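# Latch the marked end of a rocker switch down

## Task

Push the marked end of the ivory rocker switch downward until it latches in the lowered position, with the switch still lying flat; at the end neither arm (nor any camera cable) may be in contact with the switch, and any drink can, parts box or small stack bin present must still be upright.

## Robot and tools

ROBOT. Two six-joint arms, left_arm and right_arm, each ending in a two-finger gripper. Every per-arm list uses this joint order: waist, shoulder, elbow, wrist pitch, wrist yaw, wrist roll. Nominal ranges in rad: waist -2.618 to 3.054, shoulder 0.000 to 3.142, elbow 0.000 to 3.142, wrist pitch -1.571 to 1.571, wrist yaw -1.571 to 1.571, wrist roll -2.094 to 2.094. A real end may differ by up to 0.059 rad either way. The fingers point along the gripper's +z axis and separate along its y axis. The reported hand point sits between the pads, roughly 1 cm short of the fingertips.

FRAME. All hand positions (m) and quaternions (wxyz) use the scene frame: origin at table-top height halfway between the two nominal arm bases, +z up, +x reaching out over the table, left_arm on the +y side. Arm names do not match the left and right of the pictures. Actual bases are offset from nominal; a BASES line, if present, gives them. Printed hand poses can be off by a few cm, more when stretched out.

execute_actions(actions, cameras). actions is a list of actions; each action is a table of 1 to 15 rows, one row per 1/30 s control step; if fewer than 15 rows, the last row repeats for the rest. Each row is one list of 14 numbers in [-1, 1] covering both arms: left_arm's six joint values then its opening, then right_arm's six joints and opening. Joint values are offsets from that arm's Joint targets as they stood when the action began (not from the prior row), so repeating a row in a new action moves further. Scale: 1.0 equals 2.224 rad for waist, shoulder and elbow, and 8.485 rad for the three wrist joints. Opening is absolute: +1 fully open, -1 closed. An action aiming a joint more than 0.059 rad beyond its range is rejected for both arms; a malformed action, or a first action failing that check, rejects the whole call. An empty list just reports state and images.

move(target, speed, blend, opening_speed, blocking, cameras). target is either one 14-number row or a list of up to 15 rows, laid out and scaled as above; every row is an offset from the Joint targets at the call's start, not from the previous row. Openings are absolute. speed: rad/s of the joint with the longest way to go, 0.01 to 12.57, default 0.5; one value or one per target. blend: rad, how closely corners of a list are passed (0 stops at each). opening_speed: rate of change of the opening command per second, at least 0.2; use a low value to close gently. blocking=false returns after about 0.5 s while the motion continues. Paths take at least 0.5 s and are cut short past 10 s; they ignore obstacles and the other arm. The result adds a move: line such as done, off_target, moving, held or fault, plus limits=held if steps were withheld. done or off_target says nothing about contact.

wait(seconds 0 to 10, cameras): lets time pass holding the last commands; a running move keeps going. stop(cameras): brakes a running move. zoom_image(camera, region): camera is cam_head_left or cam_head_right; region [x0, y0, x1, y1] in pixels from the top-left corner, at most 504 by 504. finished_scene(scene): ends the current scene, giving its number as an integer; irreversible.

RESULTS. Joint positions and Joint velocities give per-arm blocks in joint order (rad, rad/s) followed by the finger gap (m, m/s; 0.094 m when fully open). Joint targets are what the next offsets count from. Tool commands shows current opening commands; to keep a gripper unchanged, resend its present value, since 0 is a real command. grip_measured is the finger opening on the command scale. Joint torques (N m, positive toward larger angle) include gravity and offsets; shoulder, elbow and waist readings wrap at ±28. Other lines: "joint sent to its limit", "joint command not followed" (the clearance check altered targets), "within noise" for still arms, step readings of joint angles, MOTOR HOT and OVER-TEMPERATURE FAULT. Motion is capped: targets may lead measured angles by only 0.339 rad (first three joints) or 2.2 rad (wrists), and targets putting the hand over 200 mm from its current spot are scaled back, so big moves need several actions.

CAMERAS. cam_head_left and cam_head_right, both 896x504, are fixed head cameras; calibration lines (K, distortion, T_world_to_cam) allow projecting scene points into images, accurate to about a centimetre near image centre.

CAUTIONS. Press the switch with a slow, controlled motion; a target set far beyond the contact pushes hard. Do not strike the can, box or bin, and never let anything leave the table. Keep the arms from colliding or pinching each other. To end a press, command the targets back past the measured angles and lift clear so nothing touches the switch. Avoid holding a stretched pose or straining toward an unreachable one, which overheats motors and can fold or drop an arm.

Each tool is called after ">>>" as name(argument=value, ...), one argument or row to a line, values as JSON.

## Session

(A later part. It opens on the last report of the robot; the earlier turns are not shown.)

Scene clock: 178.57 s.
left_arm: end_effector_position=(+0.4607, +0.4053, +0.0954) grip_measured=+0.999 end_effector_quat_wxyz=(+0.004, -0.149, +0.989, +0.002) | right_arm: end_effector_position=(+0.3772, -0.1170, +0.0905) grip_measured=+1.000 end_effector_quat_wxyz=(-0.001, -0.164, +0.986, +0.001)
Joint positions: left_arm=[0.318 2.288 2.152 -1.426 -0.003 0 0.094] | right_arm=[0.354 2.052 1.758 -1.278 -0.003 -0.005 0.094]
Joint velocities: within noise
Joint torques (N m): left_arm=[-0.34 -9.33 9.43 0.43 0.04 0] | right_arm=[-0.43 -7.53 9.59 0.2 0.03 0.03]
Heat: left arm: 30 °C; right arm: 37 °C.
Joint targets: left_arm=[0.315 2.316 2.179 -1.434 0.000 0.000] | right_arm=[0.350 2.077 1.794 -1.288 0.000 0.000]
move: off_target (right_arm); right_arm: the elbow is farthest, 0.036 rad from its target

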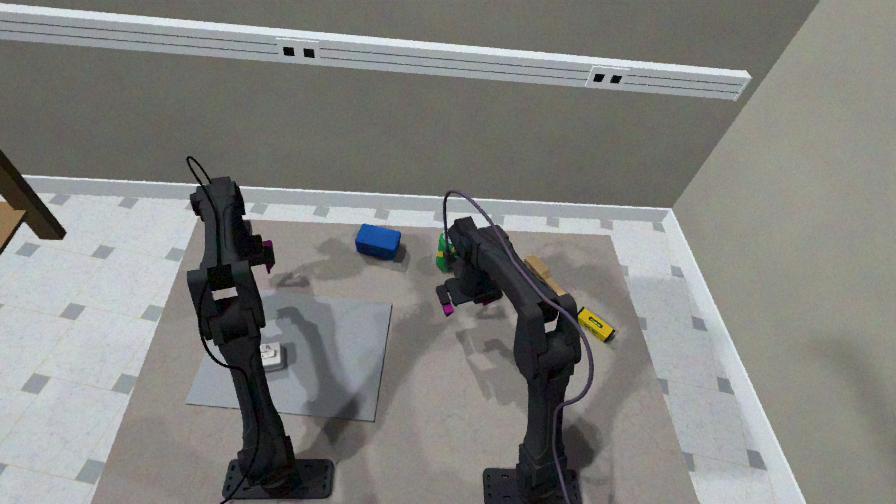

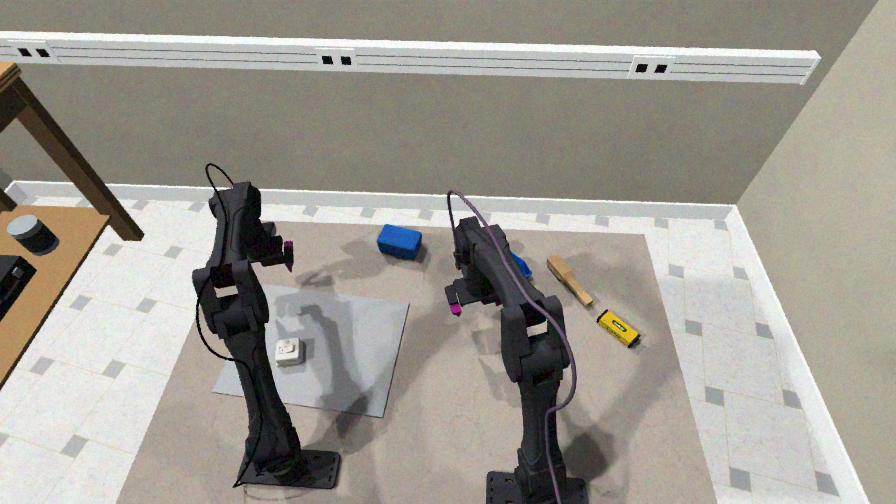

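>>> move(
  target=[0,0,0,0,0,0,1,-0.38219,-0.07237,-0.10385,0.00827,0,0,1],
  speed=0.8,
)

>>> zoom_image(
  camera="cam_head_left",
  region=[560, 250, 700, 362],
)

>>> zoom_image(
  camera="cam_head_right",
  region=[560, 250, 700, 362],
)

Scene clock: 183.67 s.
left_arm: end_effector_position=(+0.4607, +0.4053, +0.0954) grip_measured=+0.999 end_effector_quat_wxyz=(+0.004, -0.149, +0.989, +0.002) | right_arm: end_effector_position=(+0.3159, -0.4268, +0.0808) grip_measured=+1.000 end_effector_quat_wxyz=(-0.016, +0.262, +0.965, +0.004)
Joint positions: left_arm=[0.318 2.288 2.152 -1.426 -0.003 0 0.094] | right_arm=[-0.504 1.958 1.582 -1.229 0.001 -0.004 0.094]
Joint velocities: within noise
Joint torques (N m): left_arm=[-0.25 -9.37 9.33 0.45 0.04 -0.02] | right_arm=[0.28 -11.51 4.85 0.36 -0.01 0.02]
Heat: left arm: 30 °C; right arm: 36 °C.
Joint targets: left_arm=[0.315 2.316 2.179 -1.434 0.000 0.000] | right_arm=[-0.500 1.916 1.563 -1.218 0.000 0.000]
move: off_target (right_arm); right_arm: the shoulder is farthest, 0.042 rad from its target

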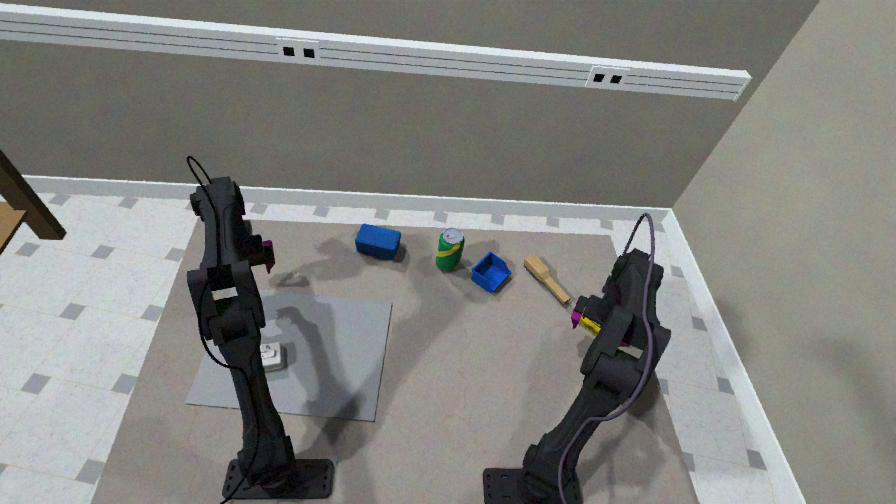

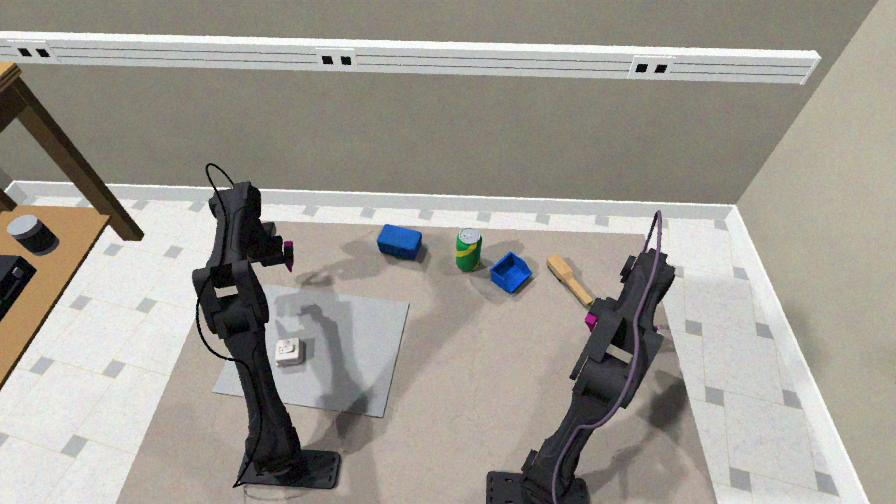

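Scaled by 3.600 from the camera's 896x504 image, which has a finer 1280x720 frame.

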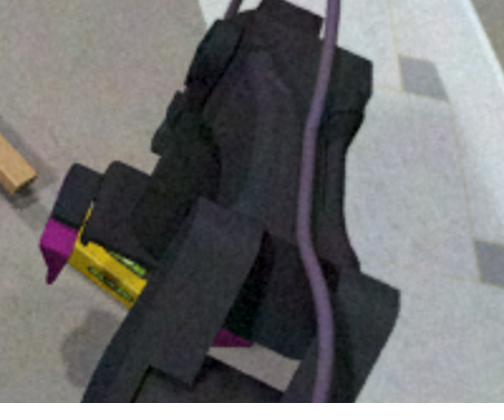

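Scaled by 3.600 from the camera's 896x504 image, which has a finer 1280x720 frame.

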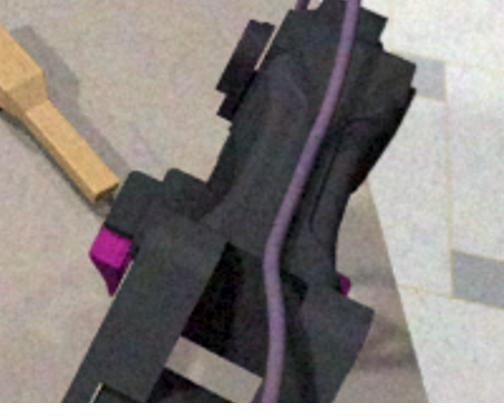

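>>> move(
  target=[0,0,0,0,0,0,1,0.23831,-0.08498,-0.18076,0.0251,0,0,-1],
  speed=0.6,
)

>>> zoom_image(
  camera="cam_head_left",
  region=[460, 280, 600, 392],
)

>>> zoom_image(
  camera="cam_head_right",
  region=[460, 280, 600, 392],
)

Scene clock: 199.07 s.
left_arm: end_effector_position=(+0.4607, +0.4053, +0.0954) grip_measured=+0.999 end_effector_quat_wxyz=(+0.004, -0.149, +0.989, +0.002) | right_arm: end_effector_position=(+0.3044, -0.2423, +0.0443) grip_measured=-0.996 end_effector_quat_wxyz=(-0.016, -0.003, +1.000, -0.001)
Joint positions: left_arm=[0.318 2.288 2.152 -1.426 -0.003 0 0.094] | right_arm=[0.033 1.762 1.178 -1.017 0.001 -0.004 0]
Joint velocities: within noise
Joint torques (N m): left_arm=[-0.25 -9.39 9.32 0.45 0.05 -0.04] | right_arm=[-0.29 -9.21 4.78 0.37 -0.02 0.02]
Heat: left arm: 31 °C; right arm: 35 °C.
Joint targets: left_arm=[0.315 2.316 2.179 -1.433 0.000 0.000] | right_arm=[0.030 1.727 1.161 -1.005 0.000 0.000]
move: done

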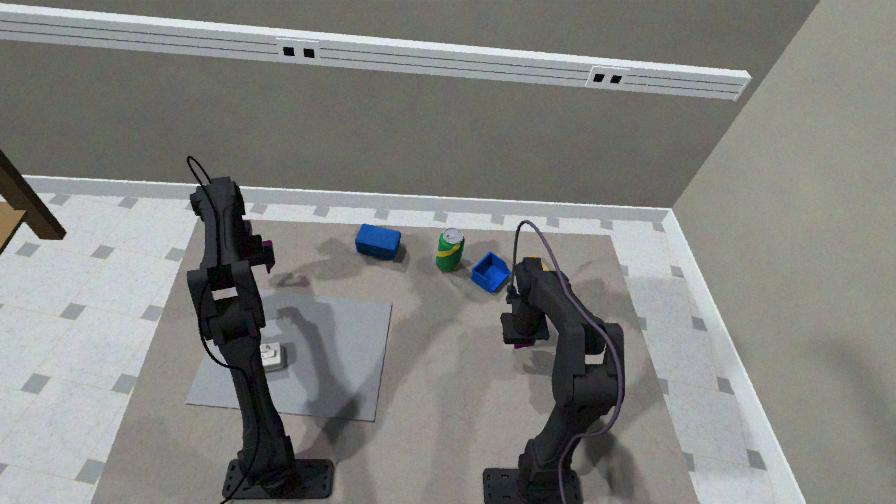

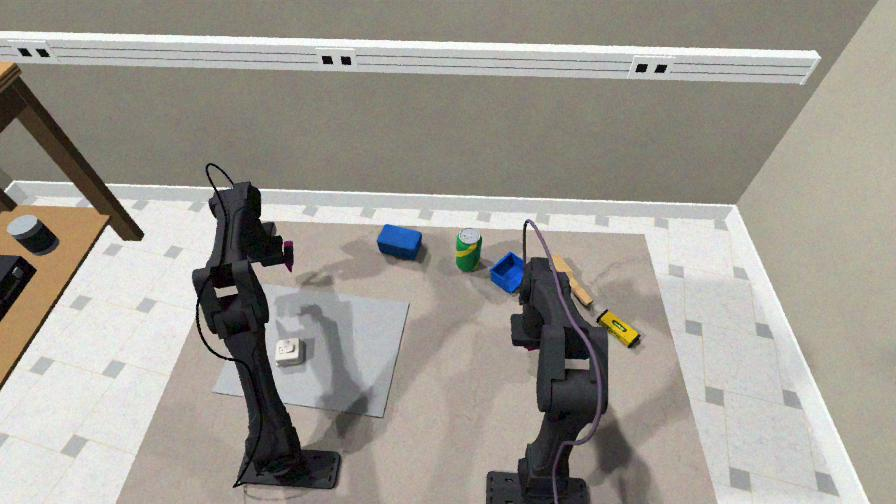

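Scaled by 3.600 from the camera's 896x504 image, which has a finer 1280x720 frame.

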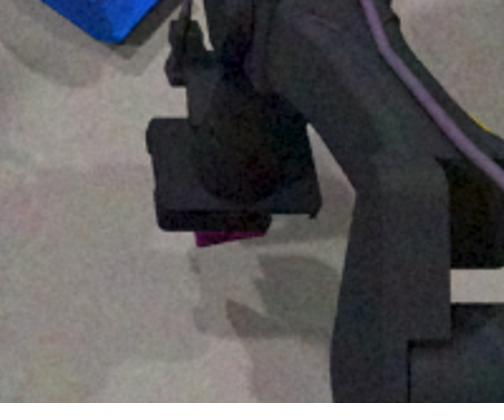

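Scaled by 3.600 from the camera's 896x504 image, which has a finer 1280x720 frame.

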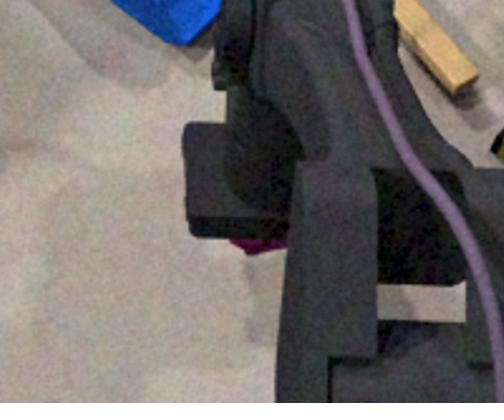

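>>> move(
  target=[0,0,0,0,0,0,1,0,0,-0.0459,0.0120,0,0,-1],
  speed=0.2,
  cameras=[],
)

Scene clock: 202.53 s.
left_arm: end_effector_position=(+0.4607, +0.4053, +0.0954) grip_measured=+0.999 end_effector_quat_wxyz=(+0.004, -0.149, +0.989, +0.002) | right_arm: end_effector_position=(+0.2943, -0.2423, +0.0212) grip_measured=-0.996 end_effector_quat_wxyz=(-0.015, -0.003, +1.000, -0.001)
Joint positions: left_arm=[0.318 2.288 2.152 -1.426 -0.003 0 0.094] | right_arm=[0.033 1.76 1.075 -0.916 0.001 -0.004 0]
Joint velocities: within noise
Joint torques (N m): left_arm=[-0.27 -9.37 9.35 0.47 0.05 -0.01] | right_arm=[-0.29 -8.79 4.59 0.4 -0.02 0.02]
Heat: left arm: 31 °C; right arm: 35 °C.
Joint targets: left_arm=[0.315 2.316 2.179 -1.433 0.000 0.000] | right_arm=[0.030 1.727 1.059 -0.903 0.000 0.000]
move: done
No camera images: "cameras" was empty.

>>> move(
  target=[0,0,0,0,0,0,1,0,0,-0.00567,0.00148,0,0,-1],
  speed=0.1,
  cameras=[],
)

>>> move(
  target=[0,0,0,0,0,0,1,0,0,-0.00567,0.00148,0,0,-1],
  speed=0.1,
  cameras=[],
)

>>> move(
  target=[0,0,0,0,0,0,1,0,0,-0.00567,0.00148,0,0,-1],
  speed=0.1,
  cameras=[],
)

Scene clock: 204.67 s.
left_arm: end_effector_position=(+0.4607, +0.4053, +0.0954) grip_measured=+0.999 end_effector_quat_wxyz=(+0.004, -0.149, +0.989, +0.002) | right_arm: end_effector_position=(+0.2933, -0.2423, +0.0186) grip_measured=-0.996 end_effector_quat_wxyz=(-0.014, -0.003, +1.000, -0.001)
Joint positions: left_arm=[0.318 2.288 2.152 -1.426 -0.003 0 0.094] | right_arm=[0.033 1.76 1.064 -0.904 0.001 -0.004 0]
Joint velocities: within noise
Joint torques (N m): left_arm=[-0.23 -9.39 9.4 0.44 0.04 -0.02] | right_arm=[-0.29 -8.76 4.48 0.45 -0.02 0.02]
Heat: left arm: 31 °C; right arm: 35 °C.
Joint targets: left_arm=[0.315 2.316 2.179 -1.433 0.000 0.000] | right_arm=[0.030 1.727 1.046 -0.890 0.000 0.000]
move: done
No camera images: "cameras" was empty.

Scene clock: 205.50 s.
left_arm: end_effector_position=(+0.4607, +0.4053, +0.0954) grip_measured=+0.999 end_effector_quat_wxyz=(+0.004, -0.149, +0.989, +0.002) | right_arm: end_effector_position=(+0.2919, -0.2424, +0.0158) grip_measured=-0.996 end_effector_quat_wxyz=(-0.014, -0.003, +1.000, -0.001)
Joint positions: left_arm=[0.318 2.288 2.152 -1.426 -0.003 0 0.094] | right_arm=[0.033 1.76 1.051 -0.891 0.001 -0.004 0]
Joint velocities: within noise
Joint torques (N m): left_arm=[-0.4 -9.35 9.33 0.44 0.05 -0.02] | right_arm=[-0.29 -8.73 4.44 0.41 -0.01 0.02]
Heat: left arm: 31 °C; right arm: 35 °C.
Joint targets: left_arm=[0.315 2.316 2.179 -1.433 0.000 0.000] | right_arm=[0.030 1.727 1.034 -0.878 0.000 0.000]
move: done
No camera images: "cameras" was empty.

Scene clock: 206.33 s.
left_arm: end_effector_position=(+0.4607, +0.4053, +0.0954) grip_measured=+0.999 end_effector_quat_wxyz=(+0.004, -0.149, +0.989, +0.002) | right_arm: end_effector_position=(+0.2903, -0.2424, +0.0129) grip_measured=-0.996 end_effector_quat_wxyz=(-0.015, -0.003, +1.000, -0.001)
Joint positions: left_arm=[0.318 2.288 2.152 -1.426 -0.003 0 0.094] | right_arm=[0.033 1.76 1.038 -0.879 0.001 -0.004 0]
Joint velocities: within noise
Joint torques (N m): left_arm=[-0.27 -9.29 9.37 0.45 0.02 -0.04] | right_arm=[-0.28 -8.7 4.41 0.41 -0.02 0.02]
Heat: left arm: 31 °C; right arm: 35 °C.
Joint targets: left_arm=[0.315 2.316 2.179 -1.433 0.000 0.000] | right_arm=[0.030 1.727 1.021 -0.865 0.000 0.000]
move: done
No camera images: "cameras" was empty.

>>> move(
  target=[0,0,0,0,0,0,1,0,0,-0.00567,0.00148,0,0,-1],
  speed=0.1,
  cameras=[],
)

>>> move(
  target=[0,0,0,0,0,0,1,0,0,-0.00567,0.00148,0,0,-1],
  speed=0.1,
  cameras=[],
)

>>> move(
  target=[0,0,0,0,0,0,1,0,0,-0.00567,0.00148,0,0,-1],
  speed=0.1,
  cameras=["cam_head_left","cam_head_right"],
)

Scene clock: 208.57 s.
left_arm: end_effector_position=(+0.4607, +0.4053, +0.0954) grip_measured=+0.999 end_effector_quat_wxyz=(+0.004, -0.149, +0.989, +0.002) | right_arm: end_effector_position=(+0.2887, -0.2424, +0.0101) grip_measured=-0.996 end_effector_quat_wxyz=(-0.015, -0.003, +1.000, -0.001)
Joint positions: left_arm=[0.318 2.288 2.152 -1.427 -0.003 0 0.094] | right_arm=[0.033 1.76 1.026 -0.867 0.001 -0.004 0]
Joint velocities: within noise
Joint torques (N m): left_arm=[-0.27 -9.32 9.39 0.47 0.04 -0.02] | right_arm=[-0.29 -8.69 4.38 0.48 -0.02 0.02]
Heat: left arm: 31 °C; right arm: 35 °C.
Joint targets: left_arm=[0.315 2.316 2.179 -1.434 0.000 0.000] | right_arm=[0.030 1.727 1.008 -0.853 0.000 0.000]
move: done
No camera images: "cameras" was empty.

Scene clock: 209.40 s.
left_arm: end_effector_position=(+0.4607, +0.4053, +0.0954) grip_measured=+0.999 end_effector_quat_wxyz=(+0.004, -0.149, +0.989, +0.002) | right_arm: end_effector_position=(+0.2872, -0.2424, +0.0073) grip_measured=-0.996 end_effector_quat_wxyz=(-0.015, -0.003, +1.000, -0.001)
Joint positions: left_arm=[0.318 2.288 2.152 -1.427 -0.003 0 0.094] | right_arm=[0.033 1.76 1.013 -0.854 0.001 -0.004 0]
Joint velocities: within noise
Joint torques (N m): left_arm=[-0.2 -9.39 9.33 0.48 0.06 -0.03] | right_arm=[-0.29 -8.65 4.37 0.41 -0.01 0.01]
Heat: left arm: 31 °C; right arm: 35 °C.
Joint targets: left_arm=[0.315 2.316 2.179 -1.434 0.000 0.000] | right_arm=[0.030 1.727 0.996 -0.840 0.000 0.000]
move: done
No camera images: "cameras" was empty.

Scene clock: 210.13 s.
left_arm: end_effector_position=(+0.4607, +0.4053, +0.0954) grip_measured=+0.999 end_effector_quat_wxyz=(+0.004, -0.149, +0.989, +0.002) | right_arm: end_effector_position=(+0.2872, -0.2424, +0.0056) grip_measured=-0.996 end_effector_quat_wxyz=(-0.012, -0.003, +1.000, -0.001)
Joint positions: left_arm=[0.318 2.288 2.152 -1.427 -0.003 0 0.094] | right_arm=[0.033 1.758 1.004 -0.841 0.001 -0.004 0]
Joint velocities: within noise
Joint torques (N m): left_arm=[-0.27 -9.29 9.33 0.44 0.04 -0.05] | right_arm=[-0.28 -8.55 4.04 0.42 -0.01 0.02]
Heat: left arm: 31 °C; right arm: 35 °C.
Joint targets: left_arm=[0.315 2.316 2.179 -1.434 0.000 0.000] | right_arm=[0.030 1.727 0.983 -0.827 0.000 0.000]
move: done

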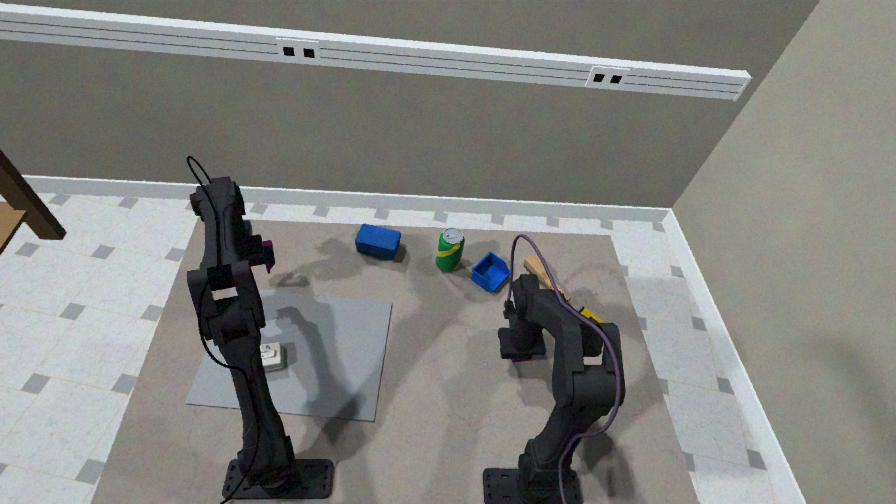

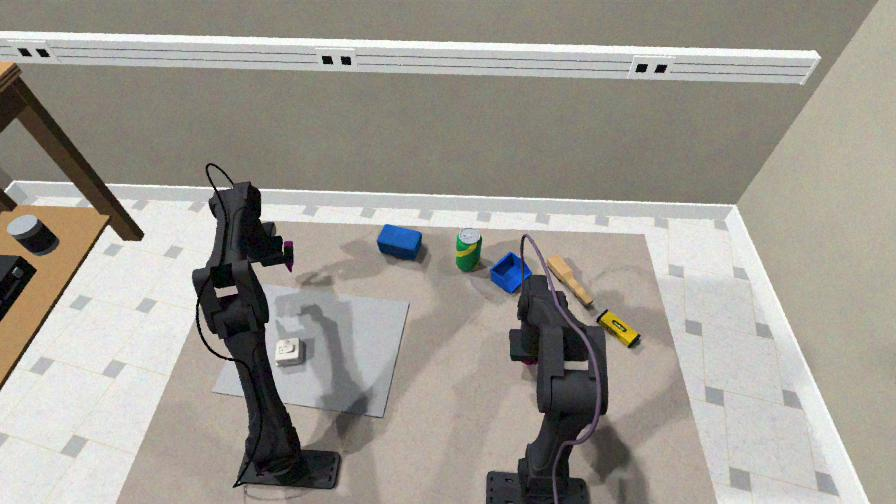

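>>> move(
  target=[-0.22,-0.24,-0.36,0.0,0,0,-1,0,-0.03,0.0900,-0.018,0,0,-1],
  speed=0.5,
  cameras=[],
)

Scene clock: 213.50 s.
left_arm: end_effector_position=(+0.2893, +0.2243, +0.0879) grip_measured=-0.995 end_effector_quat_wxyz=(-0.149, +0.094, +0.984, +0.016) | right_arm: end_effector_position=(+0.3116, -0.2423, +0.0578) grip_measured=-0.996 end_effector_quat_wxyz=(+0.029, -0.003, +1.000, -0.001)
Joint positions: left_arm=[-0.173 1.822 1.385 -1.435 -0.003 0 0] | right_arm=[0.033 1.692 1.151 -0.972 0.001 -0.004 0]
Joint velocities: within noise
Joint torques (N m): left_arm=[-0.25 -10.74 5.45 -0.03 0.04 -0.02] | right_arm=[-0.29 -8.51 9.21 0.46 -0.01 0.02]
Heat: left arm: 32 °C; right arm: 35 °C.
Joint targets: left_arm=[-0.174 1.782 1.378 -1.433 0.000 0.000] | right_arm=[0.030 1.660 1.183 -0.980 0.000 0.000]
move: off_target (left_arm); left_arm: the shoulder is farthest, 0.040 rad from its target
No camera images: "cameras" was empty.

>>> move(
  target=[0.0854,-0.11286,-0.21493,0.0640,0,0,-1,0,0,0,0,0,0,-1],
  speed=0.5,
  cameras=[],
)

Scene clock: 217.30 s.
left_arm: end_effector_position=(+0.2848, +0.2717, +0.0314) grip_measured=-0.995 end_effector_quat_wxyz=(+0.002, +0.004, +1.000, +0.002) | right_arm: end_effector_position=(+0.3113, -0.2423, +0.0578) grip_measured=-0.996 end_effector_quat_wxyz=(+0.028, -0.003, +1.000, -0.001)
Joint positions: left_arm=[0.011 1.566 0.906 -0.906 -0.003 0 0] | right_arm=[0.033 1.692 1.151 -0.973 0.001 -0.004 0]
Joint velocities: within noise
Joint torques (N m): left_arm=[0.36 -7.99 5.76 0.69 0.06 -0.03] | right_arm=[-0.28 -8.51 9.2 0.38 -0.01 0.02]
Heat: left arm: 31 °C; right arm: 34 °C.
Joint targets: left_arm=[0.016 1.531 0.901 -0.891 0.000 0.000] | right_arm=[0.030 1.660 1.183 -0.980 0.000 0.000]
move: done
No camera images: "cameras" was empty.

>>> move(
  target=[0,0,-0.0274,0.00719,0,0,-1,0,0,0,0,0,0,-1],
  speed=0.15,
  cameras=[],
)

>>> move(
  target=[0,0,-0.00567,0.00148,0,0,-1,0,0,0,0,0,0,-1],
  speed=0.1,
  cameras=[],
)

>>> move(
  target=[0,0,-0.00567,0.00148,0,0,-1,0,0,0,0,0,0,-1],
  speed=0.1,
  cameras=[],
)

>>> move(
  target=[0,0,-0.00567,0.00148,0,0,-1,0,0,0,0,0,0,-1],
  speed=0.1,
  cameras=[],
)

Scene clock: 220.30 s.
left_arm: end_effector_position=(+0.2782, +0.2717, +0.0176) grip_measured=-0.995 end_effector_quat_wxyz=(+0.002, +0.004, +1.000, +0.002) | right_arm: end_effector_position=(+0.3113, -0.2423, +0.0578) grip_measured=-0.996 end_effector_quat_wxyz=(+0.028, -0.003, +1.000, -0.001)
Joint positions: left_arm=[0.011 1.566 0.845 -0.845 -0.003 0 0] | right_arm=[0.033 1.692 1.151 -0.973 0.001 -0.004 0]
Joint velocities: within noise
Joint torques (N m): left_arm=[0.38 -7.99 5.57 0.69 0.06 -0.04] | right_arm=[-0.28 -8.51 9.2 0.39 -0.02 0.01]
Heat: left arm: 31 °C; right arm: 34 °C.
Joint targets: left_arm=[0.016 1.531 0.839 -0.829 0.000 0.000] | right_arm=[0.030 1.660 1.183 -0.980 0.000 0.000]
move: done
No camera images: "cameras" was empty.

Scene clock: 221.13 s.
left_arm: end_effector_position=(+0.2771, +0.2717, +0.0150) grip_measured=-0.995 end_effector_quat_wxyz=(+0.003, +0.004, +1.000, +0.002) | right_arm: end_effector_position=(+0.3113, -0.2423, +0.0578) grip_measured=-0.996 end_effector_quat_wxyz=(+0.028, -0.003, +1.000, -0.001)
Joint positions: left_arm=[0.011 1.566 0.834 -0.833 -0.003 0 0] | right_arm=[0.033 1.692 1.151 -0.973 0.001 -0.004 0]
Joint velocities: within noise
Joint torques (N m): left_arm=[0.42 -7.97 5.49 0.67 0.05 -0.04] | right_arm=[-0.29 -8.5 9.18 0.38 -0.02 0.02]
Heat: left arm: 31 °C; right arm: 34 °C.
Joint targets: left_arm=[0.016 1.531 0.827 -0.817 0.000 0.000] | right_arm=[0.030 1.660 1.183 -0.980 0.000 0.000]
move: done
No camera images: "cameras" was empty.

Scene clock: 221.97 s.
left_arm: end_effector_position=(+0.2755, +0.2717, +0.0122) grip_measured=-0.995 end_effector_quat_wxyz=(+0.003, +0.004, +1.000, +0.002) | right_arm: end_effector_position=(+0.3113, -0.2423, +0.0578) grip_measured=-0.996 end_effector_quat_wxyz=(+0.028, -0.003, +1.000, -0.001)
Joint positions: left_arm=[0.011 1.566 0.821 -0.82 -0.003 0 0] | right_arm=[0.033 1.692 1.151 -0.973 0.001 -0.004 0]
Joint velocities: within noise
Joint torques (N m): left_arm=[0.39 -7.95 5.48 0.72 0.04 -0.05] | right_arm=[-0.29 -8.51 9.2 0.39 -0.02 0.01]
Heat: left arm: 31 °C; right arm: 34 °C.
Joint targets: left_arm=[0.016 1.531 0.814 -0.805 0.000 0.000] | right_arm=[0.030 1.660 1.183 -0.980 0.000 0.000]
move: done
No camera images: "cameras" was empty.

Scene clock: 222.80 s.
left_arm: end_effector_position=(+0.2740, +0.2717, +0.0095) grip_measured=-0.995 end_effector_quat_wxyz=(+0.003, +0.004, +1.000, +0.002) | right_arm: end_effector_position=(+0.3112, -0.2423, +0.0578) grip_measured=-0.996 end_effector_quat_wxyz=(+0.028, -0.003, +1.000, -0.001)
Joint positions: left_arm=[0.011 1.566 0.808 -0.808 -0.003 0 0] | right_arm=[0.033 1.692 1.151 -0.973 0.001 -0.004 0]
Joint velocities: within noise
Joint torques (N m): left_arm=[0.28 -7.95 5.41 0.7 0.07 -0.02] | right_arm=[-0.29 -8.51 9.2 0.39 -0.02 0.01]
Heat: left arm: 31 °C; right arm: 34 °C.
Joint targets: left_arm=[0.016 1.531 0.802 -0.792 0.000 0.000] | right_arm=[0.030 1.660 1.183 -0.980 0.000 0.000]
move: done
No camera images: "cameras" was empty.

>>> move(
  target=[0,0,-0.00567,0.00148,0,0,-1,0,0,0,0,0,0,-1],
  speed=0.1,
  cameras=[],
)

>>> move(
  target=[0,0,-0.00567,0.00148,0,0,-1,0,0,0,0,0,0,-1],
  speed=0.1,
  cameras=[],
)

>>> move(
  target=[0,0,-0.00567,0.00148,0,0,-1,0,0,0,0,0,0,-1],
  speed=0.1,
  cameras=[],
)

Scene clock: 224.67 s.
left_arm: end_effector_position=(+0.2742, +0.2717, +0.0089) grip_measured=-0.995 end_effector_quat_wxyz=(+0.007, +0.004, +1.000, +0.001) | right_arm: end_effector_position=(+0.3112, -0.2423, +0.0578) grip_measured=-0.996 end_effector_quat_wxyz=(+0.028, -0.003, +1.000, -0.001)
Joint positions: left_arm=[0.011 1.559 0.799 -0.796 -0.003 0 0] | right_arm=[0.033 1.692 1.151 -0.973 0.001 -0.004 0]
Joint velocities: within noise
Joint torques (N m): left_arm=[0.51 -7.19 5.2 0.7 0.06 -0.04] | right_arm=[-0.29 -8.5 9.2 0.39 -0.02 0.01]
Heat: left arm: 30 °C; right arm: 34 °C.
Joint targets: left_arm=[0.016 1.531 0.789 -0.779 0.000 0.000] | right_arm=[0.030 1.660 1.183 -0.980 0.000 0.000]
move: done
No camera images: "cameras" was empty.

Scene clock: 225.37 s.
left_arm: end_effector_position=(+0.2740, +0.2717, +0.0086) grip_measured=-0.995 end_effector_quat_wxyz=(+0.011, +0.004, +1.000, +0.001) | right_arm: end_effector_position=(+0.3112, -0.2423, +0.0578) grip_measured=-0.996 end_effector_quat_wxyz=(+0.028, -0.003, +1.000, -0.001)
Joint positions: left_arm=[0.011 1.552 0.791 -0.787 -0.003 0 0] | right_arm=[0.033 1.692 1.151 -0.973 0.001 -0.004 0]
Joint velocities: within noise
Joint torques (N m): left_arm=[0.31 -6.58 4.79 0.77 0.03 -0.03] | right_arm=[-0.28 -8.51 9.2 0.39 -0.01 0.02]
Heat: left arm: 30 °C; right arm: 34 °C.
Joint targets: left_arm=[0.016 1.531 0.776 -0.767 0.000 0.000] | right_arm=[0.030 1.660 1.183 -0.980 0.000 0.000]
move: done
No camera images: "cameras" was empty.

Scene clock: 226.07 s.
left_arm: end_effector_position=(+0.2739, +0.2718, +0.0084) grip_measured=-0.995 end_effector_quat_wxyz=(+0.015, +0.003, +1.000, +0.001) | right_arm: end_effector_position=(+0.3112, -0.2423, +0.0578) grip_measured=-0.996 end_effector_quat_wxyz=(+0.028, -0.003, +1.000, -0.001)
Joint positions: left_arm=[0.011 1.545 0.783 -0.779 -0.003 0 0] | right_arm=[0.033 1.692 1.151 -0.973 0.001 -0.004 0]
Joint velocities: within noise
Joint torques (N m): left_arm=[0.36 -5.93 4.3 0.82 0.04 -0.03] | right_arm=[-0.29 -8.5 9.21 0.38 -0.02 0.02]
Heat: left arm: 30 °C; right arm: 34 °C.
Joint targets: left_arm=[0.016 1.531 0.764 -0.754 0.000 0.000] | right_arm=[0.030 1.660 1.183 -0.980 0.000 0.000]
move: done
No camera images: "cameras" was empty.

>>> move(
  target=[
    [0,0,0.0674,-0.01768,0,0,-1,0,0,0,0,0,0,-1],
    [0,0.28822,0.47527,-0.05492,0,0,-1,0,0.24011,0.28687,-0.02829,0,0,-1],
    [0,0.3062,0.43345,-0.04031,0,0,-1,0,0.2491,0.23921,-0.01426,0,0,-1],
  ],
  speed=[0.5,0.6,0.2],
)

Scene clock: 235.67 s.
left_arm: end_effector_position=(+0.4545, +0.2705, +0.0310) grip_measured=-0.995 end_effector_quat_wxyz=(+0.001, +0.004, +1.000, +0.002) | right_arm: end_effector_position=(+0.4235, -0.2420, +0.0301) grip_measured=-0.996 end_effector_quat_wxyz=(-0.001, -0.003, +1.000, -0.001)
Joint positions: left_arm=[0.011 2.189 1.732 -1.111 -0.003 0 0] | right_arm=[0.033 2.191 1.732 -1.113 0.001 -0.004 0]
Joint velocities: within noise
Joint torques (N m): left_arm=[0.38 -9.05 6.26 0.67 0.09 -0.06] | right_arm=[-0.28 -8.58 5.04 0.47 -0.01 0.02]
Heat: left arm: 29 °C; right arm: 34 °C.
Joint targets: left_arm=[0.016 2.212 1.728 -1.096 0.000 0.000] | right_arm=[0.030 2.214 1.715 -1.101 0.000 0.000]
move: done

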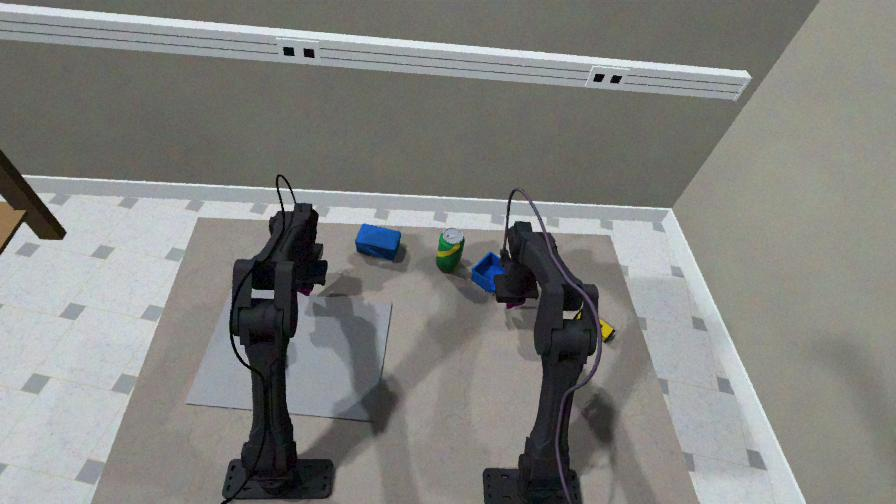

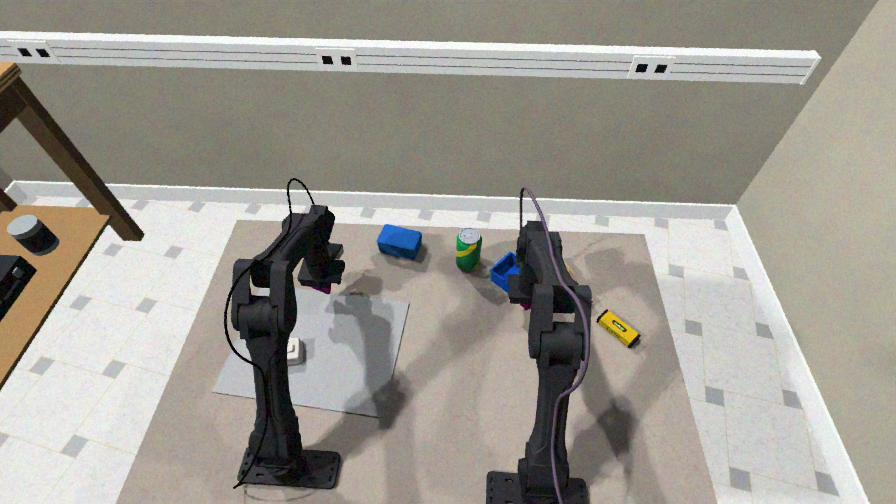

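>>> move(
  target=[0,0.0045,-0.01124,0.00401,0,0,-1,0,0.0045,-0.01124,0.00401,0,0,-1],
  speed=0.15,
  cameras=[],
)

>>> move(
  target=[0,0.0020,-0.0044,0.00163,0,0,-1,0,0.0020,-0.0044,0.00163,0,0,-1],
  speed=0.1,
  cameras=[],
)

>>> move(
  target=[0,0.0020,-0.0044,0.00163,0,0,-1,0,0.0020,-0.0044,0.00163,0,0,-1],
  speed=0.1,
  cameras=[],
)

>>> move(
  target=[0,0.0020,-0.0044,0.00163,0,0,-1,0,0.0020,-0.0044,0.00163,0,0,-1],
  speed=0.1,
  cameras=[],
)

Scene clock: 241.30 s.
left_arm: end_effector_position=(+0.4554, +0.2705, +0.0228) grip_measured=-0.995 end_effector_quat_wxyz=(+0.003, +0.004, +1.000, +0.002) | right_arm: end_effector_position=(+0.4244, -0.2420, +0.0219) grip_measured=-0.996 end_effector_quat_wxyz=(+0.001, -0.003, +1.000, -0.001)
Joint positions: left_arm=[0.011 2.196 1.709 -1.078 -0.003 0 0] | right_arm=[0.033 2.198 1.709 -1.08 0.001 -0.004 0]
Joint velocities: within noise
Joint torques (N m): left_arm=[0.32 -8.87 6.05 0.68 0.06 -0.05] | right_arm=[-0.28 -8.35 4.88 0.44 -0.01 0.02]
Heat: left arm: 29 °C; right arm: 34 °C.
Joint targets: left_arm=[0.016 2.222 1.703 -1.062 0.000 0.000] | right_arm=[0.030 2.224 1.691 -1.067 0.000 0.000]
move: done
No camera images: "cameras" was empty.

Scene clock: 242.13 s.
left_arm: end_effector_position=(+0.4559, +0.2705, +0.0206) grip_measured=-0.995 end_effector_quat_wxyz=(+0.006, +0.004, +1.000, +0.001) | right_arm: end_effector_position=(+0.4248, -0.2420, +0.0196) grip_measured=-0.996 end_effector_quat_wxyz=(+0.003, -0.003, +1.000, -0.001)
Joint positions: left_arm=[0.011 2.196 1.7 -1.064 -0.003 0 0] | right_arm=[0.033 2.198 1.699 -1.066 0.001 -0.004 0]
Joint velocities: within noise
Joint torques (N m): left_arm=[0.42 -8.4 5.98 0.68 0.08 -0.05] | right_arm=[-0.28 -8.05 4.85 0.5 -0.02 0.01]
Heat: left arm: 29 °C; right arm: 34 °C.
Joint targets: left_arm=[0.016 2.227 1.693 -1.048 0.000 0.000] | right_arm=[0.030 2.229 1.681 -1.053 0.000 0.000]
move: done
No camera images: "cameras" was empty.

Scene clock: 242.97 s.
left_arm: end_effector_position=(+0.4552, +0.2705, +0.0146) grip_measured=-0.995 end_effector_quat_wxyz=(+0.003, +0.004, +1.000, +0.002) | right_arm: end_effector_position=(+0.4241, -0.2420, +0.0136) grip_measured=-0.996 end_effector_quat_wxyz=(+0.001, -0.003, +1.000, -0.001)
Joint positions: left_arm=[0.011 2.204 1.69 -1.05 -0.003 0 0] | right_arm=[0.033 2.206 1.689 -1.052 0.001 -0.004 0]
Joint velocities: within noise
Joint torques (N m): left_arm=[0.32 -8.81 6 0.67 0.04 -0.01] | right_arm=[-0.31 -8.4 4.83 0.48 -0.01 0.01]
Heat: left arm: 29 °C; right arm: 34 °C.
Joint targets: left_arm=[0.016 2.231 1.683 -1.035 0.000 0.000] | right_arm=[0.030 2.233 1.671 -1.040 0.000 0.000]
move: done
No camera images: "cameras" was empty.

Scene clock: 243.80 s.
left_arm: end_effector_position=(+0.4558, +0.2705, +0.0124) grip_measured=-0.995 end_effector_quat_wxyz=(+0.006, +0.004, +1.000, +0.001) | right_arm: end_effector_position=(+0.4244, -0.2420, +0.0113) grip_measured=-0.996 end_effector_quat_wxyz=(+0.003, -0.003, +1.000, -0.001)
Joint positions: left_arm=[0.011 2.204 1.681 -1.036 -0.003 0 0] | right_arm=[0.033 2.206 1.679 -1.038 0.001 -0.004 0]
Joint velocities: within noise
Joint torques (N m): left_arm=[0.39 -8.38 5.94 0.71 0.03 0] | right_arm=[-0.28 -8.08 4.81 0.47 -0.01 0.01]
Heat: left arm: 29 °C; right arm: 34 °C.
Joint targets: left_arm=[0.016 2.236 1.674 -1.021 0.000 0.000] | right_arm=[0.030 2.237 1.661 -1.026 0.000 0.000]
move: done
No camera images: "cameras" was empty.

>>> move(
  target=[0,0.0020,-0.0044,0.00163,0,0,-1,0,0.0020,-0.0044,0.00163,0,0,-1],
  speed=0.1,
  cameras=[],
)

>>> move(
  target=[0,0.0020,-0.0044,0.00163,0,0,-1,0,0.0020,-0.0044,0.00163,0,0,-1],
  speed=0.1,
  cameras=[],
)

>>> move(
  target=[0,0.0020,-0.0044,0.00163,0,0,-1,0,0.0020,-0.0044,0.00163,0,0,-1],
  speed=0.1,
  cameras=[],
)

Scene clock: 245.90 s.
left_arm: end_effector_position=(+0.4561, +0.2705, +0.0097) grip_measured=-0.995 end_effector_quat_wxyz=(+0.006, +0.004, +1.000, +0.001) | right_arm: end_effector_position=(+0.4235, -0.2420, +0.0054) grip_measured=-0.996 end_effector_quat_wxyz=(+0.000, -0.003, +1.000, -0.001)
Joint positions: left_arm=[0.011 2.208 1.676 -1.027 -0.003 0 0] | right_arm=[0.033 2.215 1.669 -1.025 0.001 -0.004 0]
Joint velocities: within noise
Joint torques (N m): left_arm=[0.25 -8.35 5.39 0.74 0.03 -0.03] | right_arm=[-0.29 -8.31 4.77 0.46 -0.01 0.02]
Heat: left arm: 29 °C; right arm: 34 °C.
Joint targets: left_arm=[0.016 2.240 1.664 -1.007 0.000 0.000] | right_arm=[0.030 2.242 1.651 -1.012 0.000 0.000]
move: done
No camera images: "cameras" was empty.

Scene clock: 246.60 s.
left_arm: end_effector_position=(+0.4560, +0.2705, +0.0091) grip_measured=-0.995 end_effector_quat_wxyz=(+0.006, +0.004, +1.000, +0.001) | right_arm: end_effector_position=(+0.4249, -0.2420, +0.0050) grip_measured=-0.996 end_effector_quat_wxyz=(+0.003, -0.003, +1.000, -0.001)
Joint positions: left_arm=[0.011 2.208 1.673 -1.024 -0.003 0 0] | right_arm=[0.033 2.215 1.668 -1.018 0.001 -0.004 0]
Joint velocities: within noise
Joint torques (N m): left_arm=[0.38 -8.09 4.74 0.86 0.04 -0.04] | right_arm=[-0.28 -8.08 4.15 0.57 -0.01 0.02]
Heat: left arm: 29 °C; right arm: 34 °C.
Joint targets: left_arm=[0.016 2.245 1.654 -0.993 0.000 0.000] | right_arm=[0.030 2.247 1.641 -0.998 0.000 0.000]
move: off_target (left_arm); left_arm: the shoulder is farthest, 0.036 rad from its target
No camera images: "cameras" was empty.

Scene clock: 247.30 s.
left_arm: end_effector_position=(+0.4559, +0.2705, +0.0085) grip_measured=-0.995 end_effector_quat_wxyz=(+0.006, +0.004, +1.000, +0.001) | right_arm: end_effector_position=(+0.4247, -0.2420, +0.0046) grip_measured=-0.996 end_effector_quat_wxyz=(+0.003, -0.003, +1.000, -0.001)
Joint positions: left_arm=[0.011 2.208 1.671 -1.021 -0.003 0 0] | right_arm=[0.033 2.215 1.666 -1.016 0.001 -0.004 0]
Joint velocities: within noise
Joint torques (N m): left_arm=[0.34 -7.65 4.1 0.98 0.05 -0.02] | right_arm=[-0.28 -7.75 3.52 0.7 -0.02 0.02]
Heat: left arm: 29 °C; right arm: 34 °C.
Joint targets: left_arm=[0.016 2.249 1.644 -0.979 0.000 0.000] | right_arm=[0.030 2.251 1.632 -0.984 0.000 0.000]
move: off_target (left_arm, right_arm); left_arm: the wrist pitch is farthest, 0.042 rad from its target; right_arm: the shoulder is farthest, 0.036 rad from its target
No camera images: "cameras" was empty.

>>> move(
  target=[
    [0,-0.0346,0.0796,-0.0284,0,0,-1,0,-0.0355,0.085,-0.0278,0,0,-1],
    [0,-0.3143,-0.2896,0.11538,0,0,-1,0,-0.3152,-0.2842,0.11597,0,0,-1],
    [-0.0005,-0.3179,-0.5809,0.22322,-0.01674,-0.0053,1,-0.0189,-0.3143,-0.5616,0.21886,-0.0005,-0.00224,1],
  ],
  speed=[0.6,1.5,1.5],
  blend=[0.05,0.3,0],
)

Scene clock: 292.50 s.
left_arm: end_effector_position=(+0.4311, +0.2930, +0.0958) grip_measured=+0.999 end_effector_quat_wxyz=(+0.585, -0.049, +0.809, +0.040) | right_arm: end_effector_position=(+0.4096, -0.2584, +0.0974) grip_measured=+0.997 end_effector_quat_wxyz=(+0.579, +0.009, +0.815, -0.016)
Joint positions: left_arm=[0.011 1.571 0.356 0.894 -0.129 -0.035 0.094] | right_arm=[-0.008 1.576 0.398 0.843 0.001 -0.017 0.094]
Joint velocities: within noise
Joint torques (N m): left_arm=[0.23 -7.24 5.48 2.39 -0.16 -0.14] | right_arm=[-0.42 -6.35 4.51 2.42 -0.07 -0.04]
Heat: left arm: 29 °C; right arm: 34 °C.
Joint targets: left_arm=[0.015 1.542 0.352 0.915 -0.142 -0.045] | right_arm=[-0.012 1.552 0.382 0.873 -0.004 -0.019]
move: done

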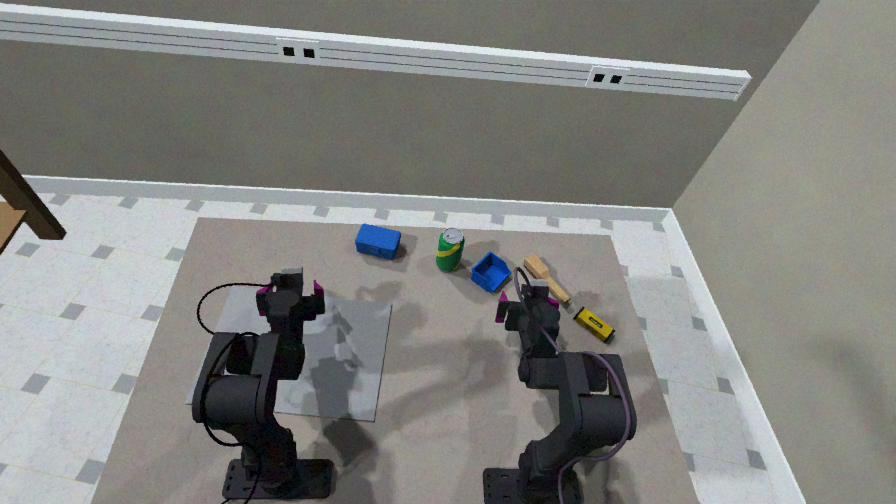

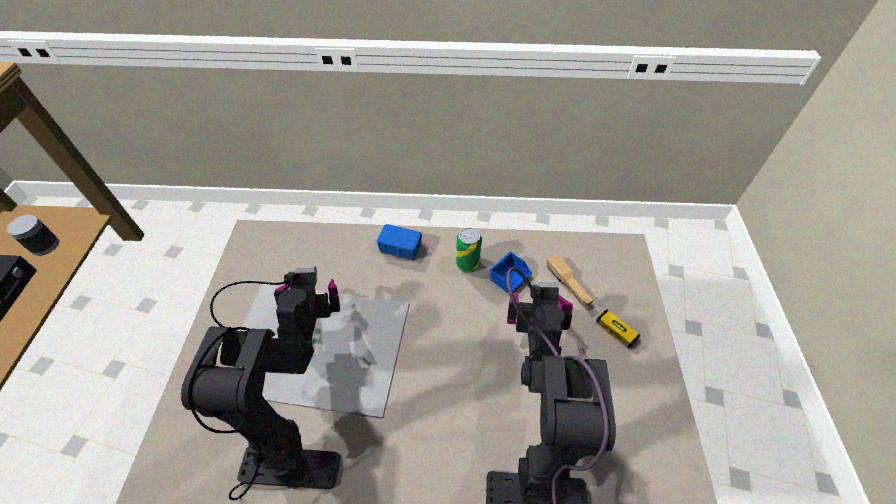

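>>> move(
  target=[0.48786,0.0036,0.29137,-0.10784,0.01674,0.0053,-1,0,0,0,0,0,0,1],
  speed=2,
)

>>> zoom_image(
  camera="cam_head_left",
  region=[224, 320, 314, 392],
)

>>> zoom_image(
  camera="cam_head_right",
  region=[244, 315, 334, 387],
)

Scene clock: 300.77 s.
left_arm: end_effector_position=(+0.2488, +0.6811, +0.1545) grip_measured=-0.995 end_effector_quat_wxyz=(+0.400, -0.461, +0.754, +0.243) | right_arm: end_effector_position=(+0.4097, -0.2584, +0.0976) grip_measured=+0.997 end_effector_quat_wxyz=(+0.579, +0.009, +0.815, -0.016)
Joint positions: left_arm=[1.101 1.571 0.973 0.002 -0.01 -0.01 0] | right_arm=[-0.008 1.576 0.398 0.844 0.001 -0.017 0.094]
Joint velocities: within noise
Joint torques (N m): left_arm=[-0.08 -8.38 10.74 2 0.15 0.07] | right_arm=[-0.42 -6.35 4.51 2.41 -0.07 -0.04]
Heat: left arm: 29 °C; right arm: 37 °C.
Joint targets: left_arm=[1.100 1.550 1.000 0.000 0.000 0.000] | right_arm=[-0.012 1.552 0.382 0.873 -0.004 -0.019]
move: done

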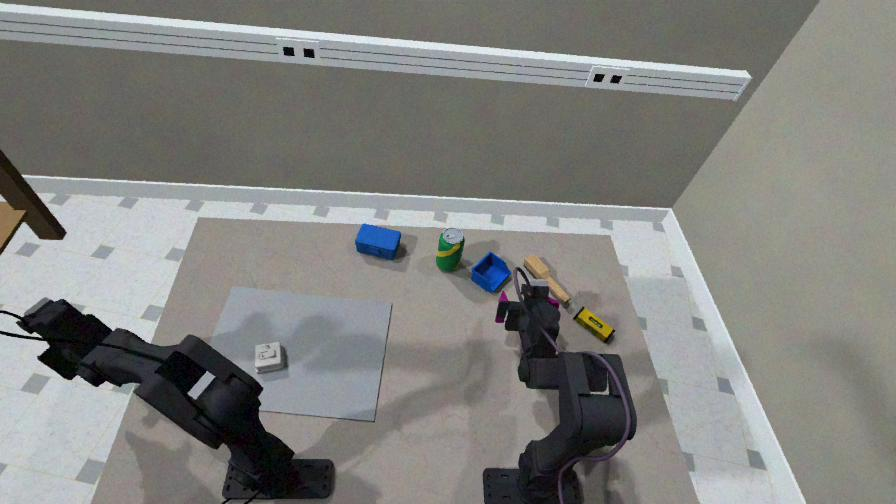

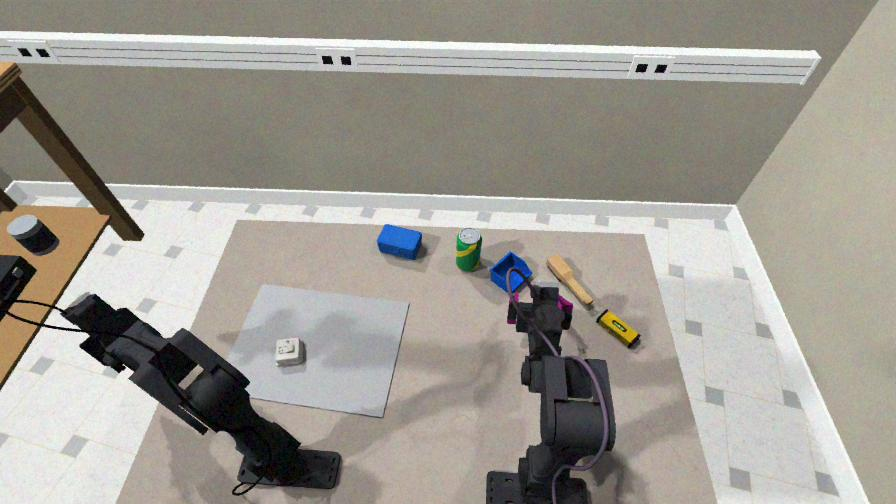

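Scaled by 5.600 from the camera's 896x504 image, which has a finer 1280x720 frame.

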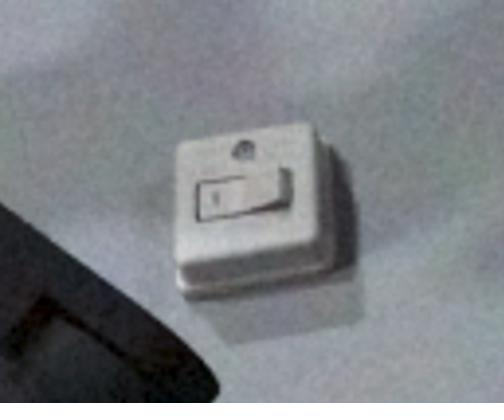

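Scaled by 5.600 from the camera's 896x504 image, which has a finer 1280x720 frame.

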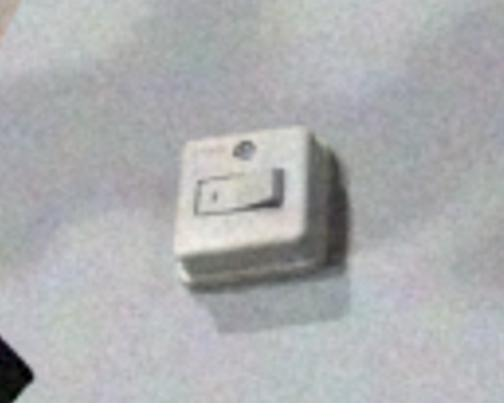

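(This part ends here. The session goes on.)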